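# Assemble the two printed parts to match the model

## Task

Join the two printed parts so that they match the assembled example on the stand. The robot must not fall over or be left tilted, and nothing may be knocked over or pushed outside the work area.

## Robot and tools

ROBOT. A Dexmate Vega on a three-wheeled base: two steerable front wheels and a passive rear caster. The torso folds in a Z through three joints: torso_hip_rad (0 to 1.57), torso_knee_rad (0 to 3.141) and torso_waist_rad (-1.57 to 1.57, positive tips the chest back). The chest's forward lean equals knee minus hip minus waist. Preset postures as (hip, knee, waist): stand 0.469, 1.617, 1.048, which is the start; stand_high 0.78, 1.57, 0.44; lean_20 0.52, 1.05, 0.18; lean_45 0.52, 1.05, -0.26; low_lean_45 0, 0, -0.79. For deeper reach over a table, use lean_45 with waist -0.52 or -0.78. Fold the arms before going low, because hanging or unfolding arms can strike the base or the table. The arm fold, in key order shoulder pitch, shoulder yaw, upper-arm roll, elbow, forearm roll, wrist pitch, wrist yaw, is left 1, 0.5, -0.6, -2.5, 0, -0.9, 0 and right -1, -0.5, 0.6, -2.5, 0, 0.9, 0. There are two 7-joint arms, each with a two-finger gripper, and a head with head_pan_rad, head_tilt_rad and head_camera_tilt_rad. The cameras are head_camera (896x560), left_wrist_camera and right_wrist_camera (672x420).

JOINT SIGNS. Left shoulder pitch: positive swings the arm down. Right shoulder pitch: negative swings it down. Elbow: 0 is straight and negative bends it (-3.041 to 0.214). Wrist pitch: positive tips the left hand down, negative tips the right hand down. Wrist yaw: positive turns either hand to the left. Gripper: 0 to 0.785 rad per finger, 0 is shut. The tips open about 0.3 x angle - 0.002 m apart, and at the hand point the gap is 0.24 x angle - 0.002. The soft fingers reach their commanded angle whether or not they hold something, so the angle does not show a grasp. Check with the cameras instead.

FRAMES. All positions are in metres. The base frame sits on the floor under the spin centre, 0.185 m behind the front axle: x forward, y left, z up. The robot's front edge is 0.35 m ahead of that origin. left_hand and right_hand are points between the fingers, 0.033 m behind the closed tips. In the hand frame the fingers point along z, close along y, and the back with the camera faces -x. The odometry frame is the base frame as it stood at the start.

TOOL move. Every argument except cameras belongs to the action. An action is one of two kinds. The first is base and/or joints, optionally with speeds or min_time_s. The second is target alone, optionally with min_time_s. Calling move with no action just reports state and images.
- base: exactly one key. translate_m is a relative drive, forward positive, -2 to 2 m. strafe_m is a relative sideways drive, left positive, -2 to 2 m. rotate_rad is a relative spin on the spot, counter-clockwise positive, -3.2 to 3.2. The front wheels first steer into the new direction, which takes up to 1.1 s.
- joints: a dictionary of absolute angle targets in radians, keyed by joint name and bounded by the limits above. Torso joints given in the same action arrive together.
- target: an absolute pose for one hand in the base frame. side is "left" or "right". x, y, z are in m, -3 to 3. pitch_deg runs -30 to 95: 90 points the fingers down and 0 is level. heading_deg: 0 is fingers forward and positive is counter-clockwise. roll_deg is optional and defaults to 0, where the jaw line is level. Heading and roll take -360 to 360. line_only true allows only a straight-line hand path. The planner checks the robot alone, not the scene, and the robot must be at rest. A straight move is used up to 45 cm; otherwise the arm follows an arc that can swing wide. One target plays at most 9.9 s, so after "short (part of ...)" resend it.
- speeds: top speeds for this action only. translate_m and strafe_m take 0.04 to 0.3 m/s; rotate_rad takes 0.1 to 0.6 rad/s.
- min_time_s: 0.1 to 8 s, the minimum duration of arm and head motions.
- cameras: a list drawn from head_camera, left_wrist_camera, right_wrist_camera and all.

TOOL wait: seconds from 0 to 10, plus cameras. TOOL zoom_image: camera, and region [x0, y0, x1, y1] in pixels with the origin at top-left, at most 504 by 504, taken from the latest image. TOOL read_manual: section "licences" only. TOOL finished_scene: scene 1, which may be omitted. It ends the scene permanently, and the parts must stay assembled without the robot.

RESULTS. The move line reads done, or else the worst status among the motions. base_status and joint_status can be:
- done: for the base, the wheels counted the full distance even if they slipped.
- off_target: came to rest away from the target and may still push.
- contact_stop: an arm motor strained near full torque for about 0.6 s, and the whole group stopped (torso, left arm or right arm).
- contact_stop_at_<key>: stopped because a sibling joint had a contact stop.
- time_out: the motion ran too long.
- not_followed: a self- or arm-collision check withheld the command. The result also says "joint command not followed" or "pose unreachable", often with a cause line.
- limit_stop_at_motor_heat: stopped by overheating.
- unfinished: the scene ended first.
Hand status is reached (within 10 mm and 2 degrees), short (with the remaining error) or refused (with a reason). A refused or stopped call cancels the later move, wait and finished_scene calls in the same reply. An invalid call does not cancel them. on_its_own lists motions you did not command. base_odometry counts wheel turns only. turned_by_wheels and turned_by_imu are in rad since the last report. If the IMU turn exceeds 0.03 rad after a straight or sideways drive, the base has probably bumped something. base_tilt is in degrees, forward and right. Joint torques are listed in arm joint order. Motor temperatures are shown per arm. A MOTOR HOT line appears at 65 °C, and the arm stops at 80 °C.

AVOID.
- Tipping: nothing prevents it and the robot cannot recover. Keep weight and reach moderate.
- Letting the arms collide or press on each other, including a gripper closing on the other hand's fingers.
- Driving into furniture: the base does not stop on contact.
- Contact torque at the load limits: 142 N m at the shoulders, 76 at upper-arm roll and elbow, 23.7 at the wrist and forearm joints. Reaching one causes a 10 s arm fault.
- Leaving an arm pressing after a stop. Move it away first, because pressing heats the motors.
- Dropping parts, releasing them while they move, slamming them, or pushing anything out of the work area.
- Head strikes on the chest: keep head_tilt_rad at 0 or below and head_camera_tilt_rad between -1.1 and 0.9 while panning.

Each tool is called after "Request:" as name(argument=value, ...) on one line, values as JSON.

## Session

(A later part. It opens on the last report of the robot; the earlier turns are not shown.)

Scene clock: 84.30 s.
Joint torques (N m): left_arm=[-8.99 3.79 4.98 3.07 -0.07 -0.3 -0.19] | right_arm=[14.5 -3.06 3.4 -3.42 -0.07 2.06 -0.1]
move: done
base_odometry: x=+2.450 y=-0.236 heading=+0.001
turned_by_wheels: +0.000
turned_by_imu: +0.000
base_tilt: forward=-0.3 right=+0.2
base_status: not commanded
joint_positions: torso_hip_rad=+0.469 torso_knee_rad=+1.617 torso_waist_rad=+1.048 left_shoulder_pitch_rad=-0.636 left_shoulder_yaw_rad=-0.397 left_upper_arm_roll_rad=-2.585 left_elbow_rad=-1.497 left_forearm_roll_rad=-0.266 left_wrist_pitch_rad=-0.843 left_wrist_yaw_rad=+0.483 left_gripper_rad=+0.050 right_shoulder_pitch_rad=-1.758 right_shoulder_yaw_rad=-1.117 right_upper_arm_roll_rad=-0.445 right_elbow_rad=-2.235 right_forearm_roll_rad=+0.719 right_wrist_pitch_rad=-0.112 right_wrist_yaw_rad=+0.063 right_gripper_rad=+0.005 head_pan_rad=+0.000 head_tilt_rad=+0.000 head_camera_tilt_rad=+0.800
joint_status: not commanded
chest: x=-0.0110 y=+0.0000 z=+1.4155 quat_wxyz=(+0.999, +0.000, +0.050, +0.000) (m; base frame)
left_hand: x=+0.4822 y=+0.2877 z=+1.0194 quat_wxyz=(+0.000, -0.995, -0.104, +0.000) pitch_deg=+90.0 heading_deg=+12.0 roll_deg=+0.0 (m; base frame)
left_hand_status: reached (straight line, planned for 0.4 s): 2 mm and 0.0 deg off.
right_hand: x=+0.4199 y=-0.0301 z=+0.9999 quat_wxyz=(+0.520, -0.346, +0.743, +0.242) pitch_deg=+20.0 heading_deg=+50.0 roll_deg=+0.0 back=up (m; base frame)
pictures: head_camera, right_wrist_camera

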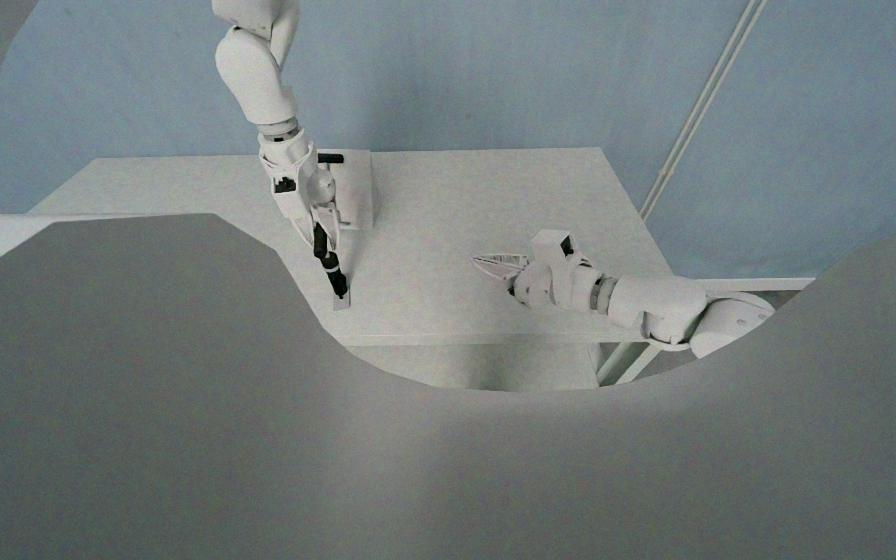

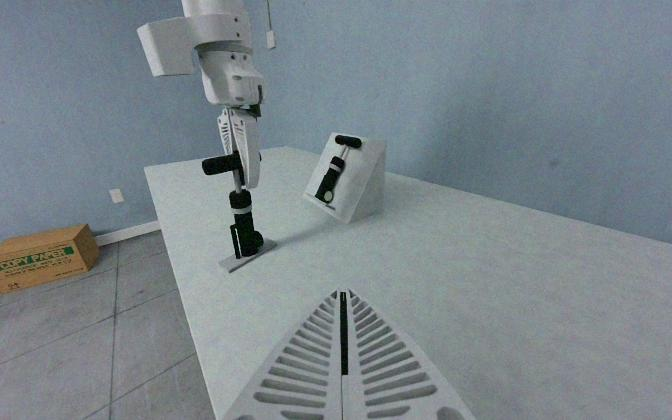

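Request:
move(target={"side":"left","x":0.482,"y":0.288,"z":1.009,"pitch_deg":90,"heading_deg":12,"line_only":true}, cameras=["head_camera","right_wrist_camera"])

Request:
zoom_image(camera="right_wrist_camera", region=[180, 120, 300, 280])

Scene clock: 85.50 s.
Joint torques (N m): left_arm=[2.33 3.72 -1.02 0.65 -1.11 -0.98 0.29] | right_arm=[14.63 -4.43 3.49 -4.04 0.3 1.72 -0.01]
move: done
base_odometry: x=+2.450 y=-0.236 heading=+0.001
turned_by_wheels: +0.000
turned_by_imu: +0.000
base_tilt: forward=-0.3 right=+0.2
base_status: not commanded
joint_positions: torso_hip_rad=+0.469 torso_knee_rad=+1.617 torso_waist_rad=+1.048 left_shoulder_pitch_rad=-0.621 left_shoulder_yaw_rad=-0.395 left_upper_arm_roll_rad=-2.585 left_elbow_rad=-1.495 left_forearm_roll_rad=-0.275 left_wrist_pitch_rad=-0.829 left_wrist_yaw_rad=+0.478 left_gripper_rad=+0.050 right_shoulder_pitch_rad=-1.758 right_shoulder_yaw_rad=-1.117 right_upper_arm_roll_rad=-0.445 right_elbow_rad=-2.235 right_forearm_roll_rad=+0.719 right_wrist_pitch_rad=-0.112 right_wrist_yaw_rad=+0.063 right_gripper_rad=+0.005 head_pan_rad=+0.000 head_tilt_rad=+0.000 head_camera_tilt_rad=+0.800
joint_status: not commanded
chest: x=-0.0114 y=+0.0000 z=+1.4155 quat_wxyz=(+0.999, +0.000, +0.050, +0.000) (m; base frame)
left_hand: x=+0.4824 y=+0.2883 z=+1.0122 quat_wxyz=(+0.000, -0.995, -0.104, -0.001) pitch_deg=+89.9 heading_deg=+12.0 roll_deg=+0.0 (m; base frame)
left_hand_status: reached (straight line, planned for 0.3 s): 3 mm and 0.1 deg off.
right_hand: x=+0.4197 y=-0.0301 z=+1.0001 quat_wxyz=(+0.520, -0.346, +0.742, +0.242) pitch_deg=+20.0 heading_deg=+50.0 roll_deg=+0.0 back=up (m; base frame)
pictures: head_camera, right_wrist_camera

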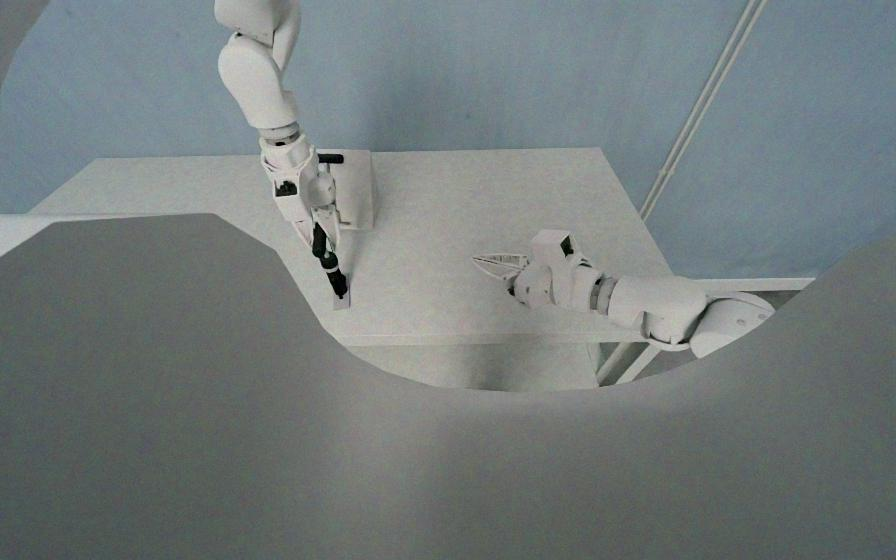

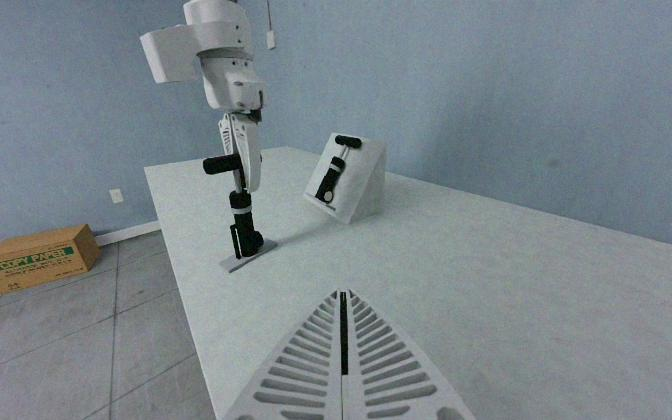

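Scaled by 3.150 from the camera's 672x420 image, which has a finer 960x600 frame.

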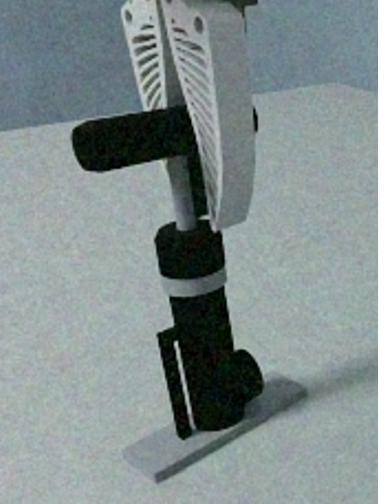

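Request:
move(target={"side":"left","x":0.482,"y":0.288,"z":1.014,"pitch_deg":90,"heading_deg":12,"line_only":true})

Request:
move(joints={"left_gripper_rad":0.25}, cameras=["head_camera","right_wrist_camera"])

Request:
zoom_image(camera="right_wrist_camera", region=[180, 120, 300, 280])

Request:
zoom_image(camera="head_camera", region=[280, 200, 380, 320])

Scene clock: 86.80 s.
Joint torques (N m): left_arm=[-21.31 -2.02 1.06 4.32 0.33 -0.25 1.03] | right_arm=[13.47 -3.65 1.97 -3.15 0.09 2.13 0.16]
move: done
base_odometry: x=+2.450 y=-0.236 heading=+0.001
turned_by_wheels: +0.000
turned_by_imu: +0.000
base_tilt: forward=-0.2 right=+0.2
base_status: not commanded
joint_positions: torso_hip_rad=+0.469 torso_knee_rad=+1.617 torso_waist_rad=+1.048 left_shoulder_pitch_rad=-0.622 left_shoulder_yaw_rad=-0.395 left_upper_arm_roll_rad=-2.584 left_elbow_rad=-1.494 left_forearm_roll_rad=-0.274 left_wrist_pitch_rad=-0.832 left_wrist_yaw_rad=+0.478 left_gripper_rad=+0.050 right_shoulder_pitch_rad=-1.758 right_shoulder_yaw_rad=-1.117 right_upper_arm_roll_rad=-0.445 right_elbow_rad=-2.235 right_forearm_roll_rad=+0.719 right_wrist_pitch_rad=-0.112 right_wrist_yaw_rad=+0.063 right_gripper_rad=+0.005 head_pan_rad=+0.000 head_tilt_rad=+0.000 head_camera_tilt_rad=+0.800
joint_status: not commanded
chest: x=-0.0114 y=+0.0000 z=+1.4155 quat_wxyz=(+0.999, +0.000, +0.050, +0.000) (m; base frame)
left_hand: x=+0.4821 y=+0.2884 z=+1.0129 quat_wxyz=(+0.000, -0.995, -0.105, +0.000) pitch_deg=+90.0 heading_deg=+12.0 roll_deg=+0.0 (m; base frame)
left_hand_status: reached (straight line, planned for 0.2 s): 1 mm and 0.0 deg off.
right_hand: x=+0.4197 y=-0.0301 z=+1.0001 quat_wxyz=(+0.520, -0.346, +0.742, +0.242) pitch_deg=+20.0 heading_deg=+50.0 roll_deg=+0.0 back=up (m; base frame)
pictures: none

Scene clock: 87.50 s.
Joint torques (N m): left_arm=[-26.26 -3.39 4.63 5.09 0.74 0.23 0.5] | right_arm=[13.75 -5.95 3.63 -3.06 -0.11 0.8 -0.05]
move: done
base_odometry: x=+2.450 y=-0.236 heading=+0.001
turned_by_wheels: +0.000
turned_by_imu: +0.000
base_tilt: forward=-0.3 right=+0.3
base_status: not commanded
joint_positions: torso_hip_rad=+0.469 torso_knee_rad=+1.617 torso_waist_rad=+1.048 left_shoulder_pitch_rad=-0.623 left_shoulder_yaw_rad=-0.395 left_upper_arm_roll_rad=-2.585 left_elbow_rad=-1.494 left_forearm_roll_rad=-0.273 left_wrist_pitch_rad=-0.834 left_wrist_yaw_rad=+0.479 left_gripper_rad=+0.250 right_shoulder_pitch_rad=-1.758 right_shoulder_yaw_rad=-1.117 right_upper_arm_roll_rad=-0.445 right_elbow_rad=-2.235 right_forearm_roll_rad=+0.719 right_wrist_pitch_rad=-0.112 right_wrist_yaw_rad=+0.063 right_gripper_rad=+0.005 head_pan_rad=+0.000 head_tilt_rad=+0.000 head_camera_tilt_rad=+0.800
joint_status: all done
chest: x=-0.0112 y=+0.0000 z=+1.4155 quat_wxyz=(+0.999, +0.000, +0.050, +0.000) (m; base frame)
left_hand: x=+0.4819 y=+0.2881 z=+1.0134 quat_wxyz=(+0.000, -0.995, -0.105, +0.000) pitch_deg=+90.0 heading_deg=+12.0 roll_deg=+0.0 (m; base frame)
right_hand: x=+0.4198 y=-0.0301 z=+0.9999 quat_wxyz=(+0.520, -0.346, +0.742, +0.242) pitch_deg=+20.0 heading_deg=+50.0 roll_deg=+0.0 back=up (m; base frame)
pictures: head_camera, right_wrist_camera

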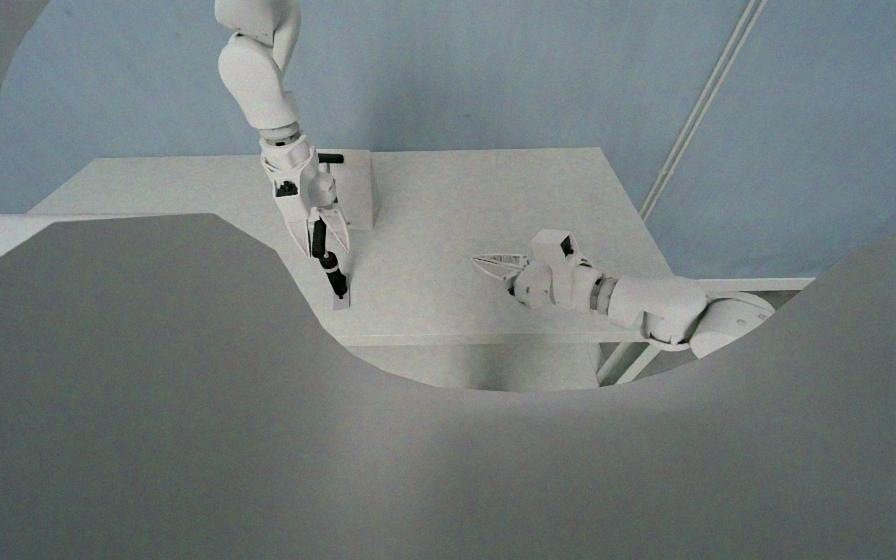

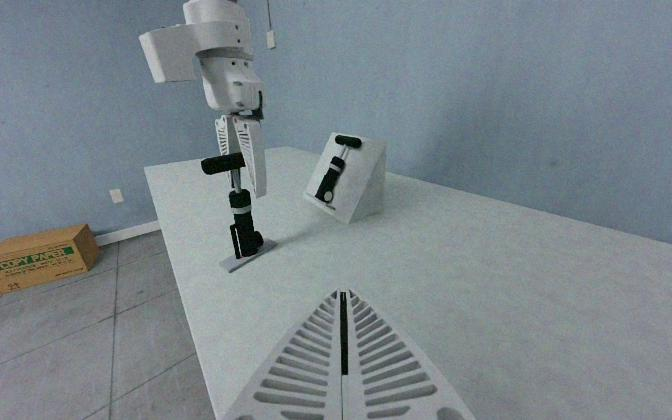

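Scaled by 3.150 from the camera's 672x420 image, which has a finer 960x600 frame.

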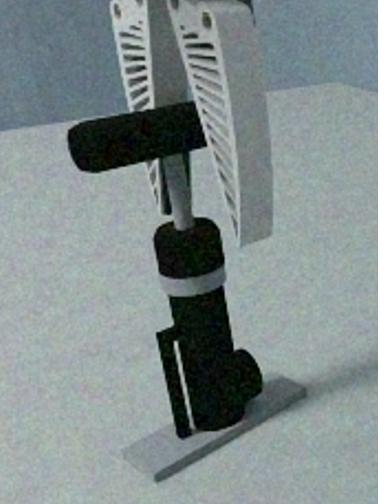

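Scaled by 4.200 from the camera's 896x560 image, which has a finer 960x600 frame.

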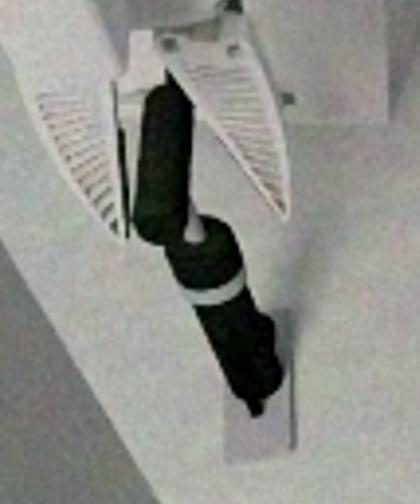

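Request:
move(target={"side":"left","x":0.482,"y":0.288,"z":1.13,"pitch_deg":90,"heading_deg":12,"line_only":true}, cameras=["all"])

Request:
zoom_image(camera="right_wrist_camera", region=[180, 120, 300, 280])

Request:
zoom_image(camera="head_camera", region=[280, 200, 380, 320])

Request:
zoom_image(camera="right_wrist_camera", region=[290, 120, 400, 230])

Scene clock: 90.30 s.
Joint torques (N m): left_arm=[-26.01 3.11 5.9 7.57 0.65 -1.02 0.35] | right_arm=[12.41 -6.35 4.11 -4.69 0.24 1.53 0.17]
move: done
base_odometry: x=+2.450 y=-0.236 heading=+0.001
turned_by_wheels: +0.000
turned_by_imu: -0.001
base_tilt: forward=-0.3 right=+0.3
base_status: not commanded
joint_positions: torso_hip_rad=+0.469 torso_knee_rad=+1.617 torso_waist_rad=+1.048 left_shoulder_pitch_rad=-0.831 left_shoulder_yaw_rad=-0.389 left_upper_arm_roll_rad=-2.588 left_elbow_rad=-1.451 left_forearm_roll_rad=-0.110 left_wrist_pitch_rad=-1.050 left_wrist_yaw_rad=+0.558 left_gripper_rad=+0.250 right_shoulder_pitch_rad=-1.758 right_shoulder_yaw_rad=-1.117 right_upper_arm_roll_rad=-0.445 right_elbow_rad=-2.235 right_forearm_roll_rad=+0.719 right_wrist_pitch_rad=-0.112 right_wrist_yaw_rad=+0.063 right_gripper_rad=+0.005 head_pan_rad=+0.000 head_tilt_rad=+0.000 head_camera_tilt_rad=+0.800
joint_status: not commanded
chest: x=-0.0111 y=+0.0000 z=+1.4155 quat_wxyz=(+0.999, +0.000, +0.050, +0.000) (m; base frame)
left_hand: x=+0.4820 y=+0.2880 z=+1.1274 quat_wxyz=(+0.000, -0.995, -0.104, +0.000) pitch_deg=+90.0 heading_deg=+12.0 roll_deg=+0.0 (m; base frame)
left_hand_status: reached (straight line, planned for 1.1 s): 3 mm and 0.0 deg off.
right_hand: x=+0.4198 y=-0.0301 z=+0.9999 quat_wxyz=(+0.520, -0.346, +0.742, +0.242) pitch_deg=+20.0 heading_deg=+50.0 roll_deg=+0.0 back=up (m; base frame)
pictures: head_camera, left_wrist_camera, right_wrist_camera

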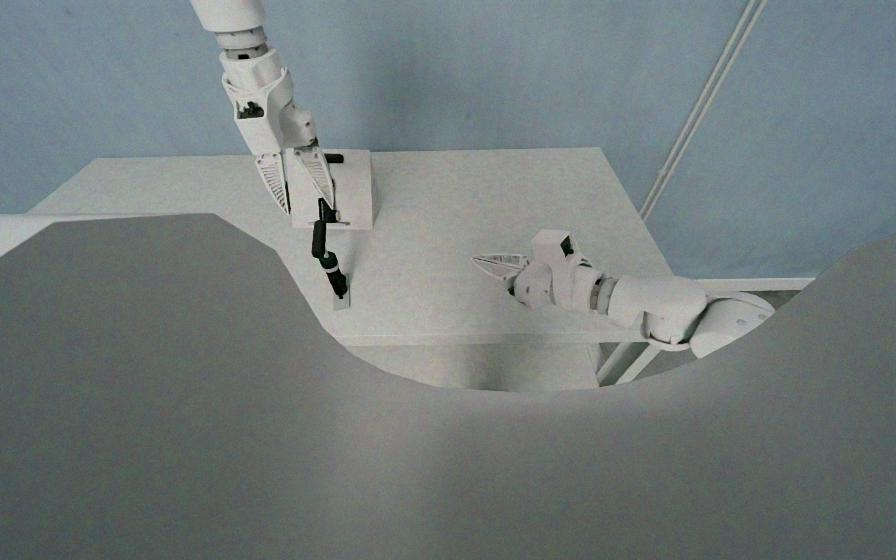

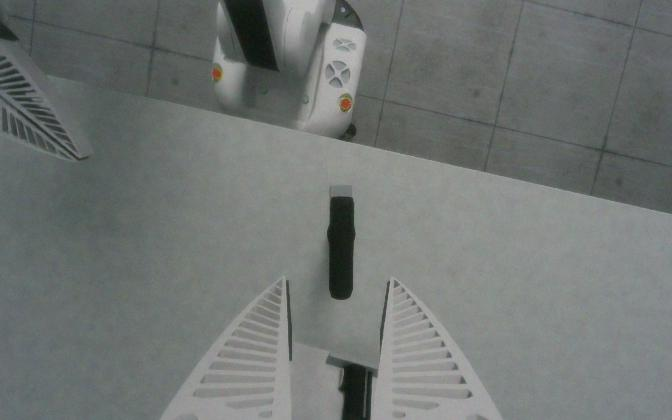

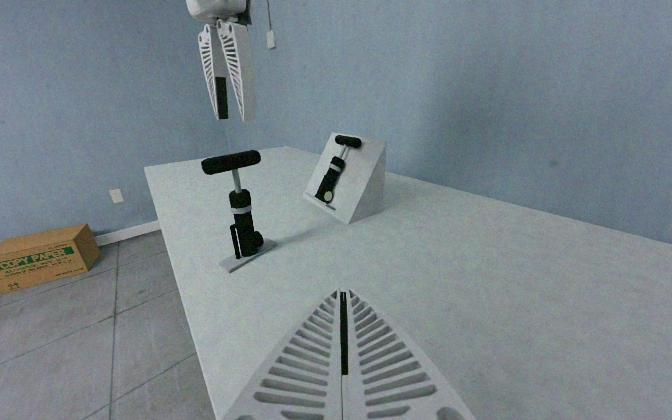

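Scaled by 3.150 from the camera's 672x420 image, which has a finer 960x600 frame.

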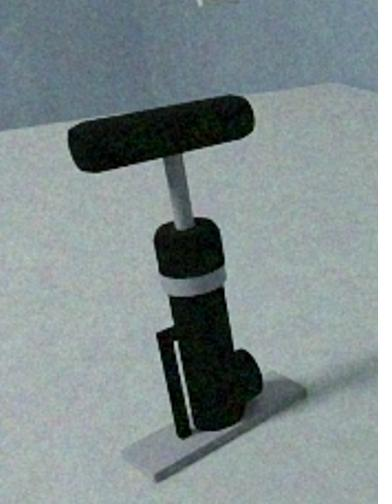

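Scaled by 4.200 from the camera's 896x560 image, which has a finer 960x600 frame.

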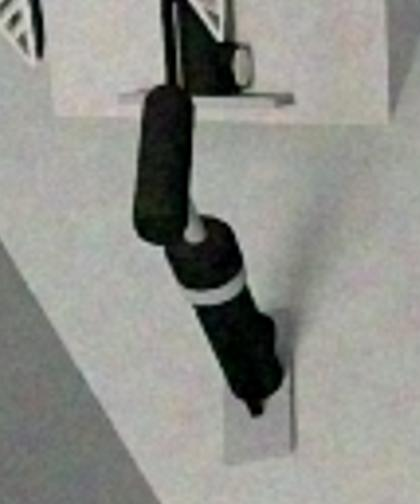

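Scaled by 4.582 from the camera's 672x420 image, which has a finer 960x600 frame.

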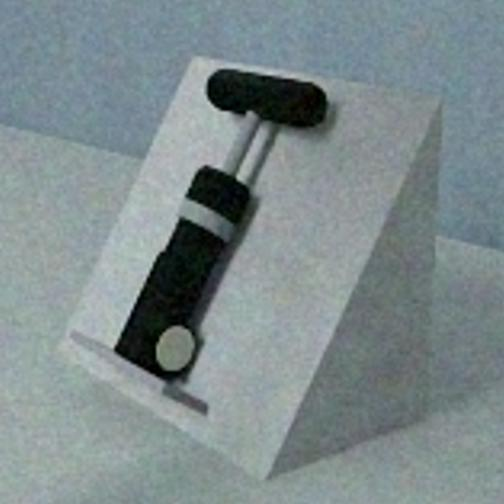

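Request:
finished_scene()

The scene is finished: the task was done.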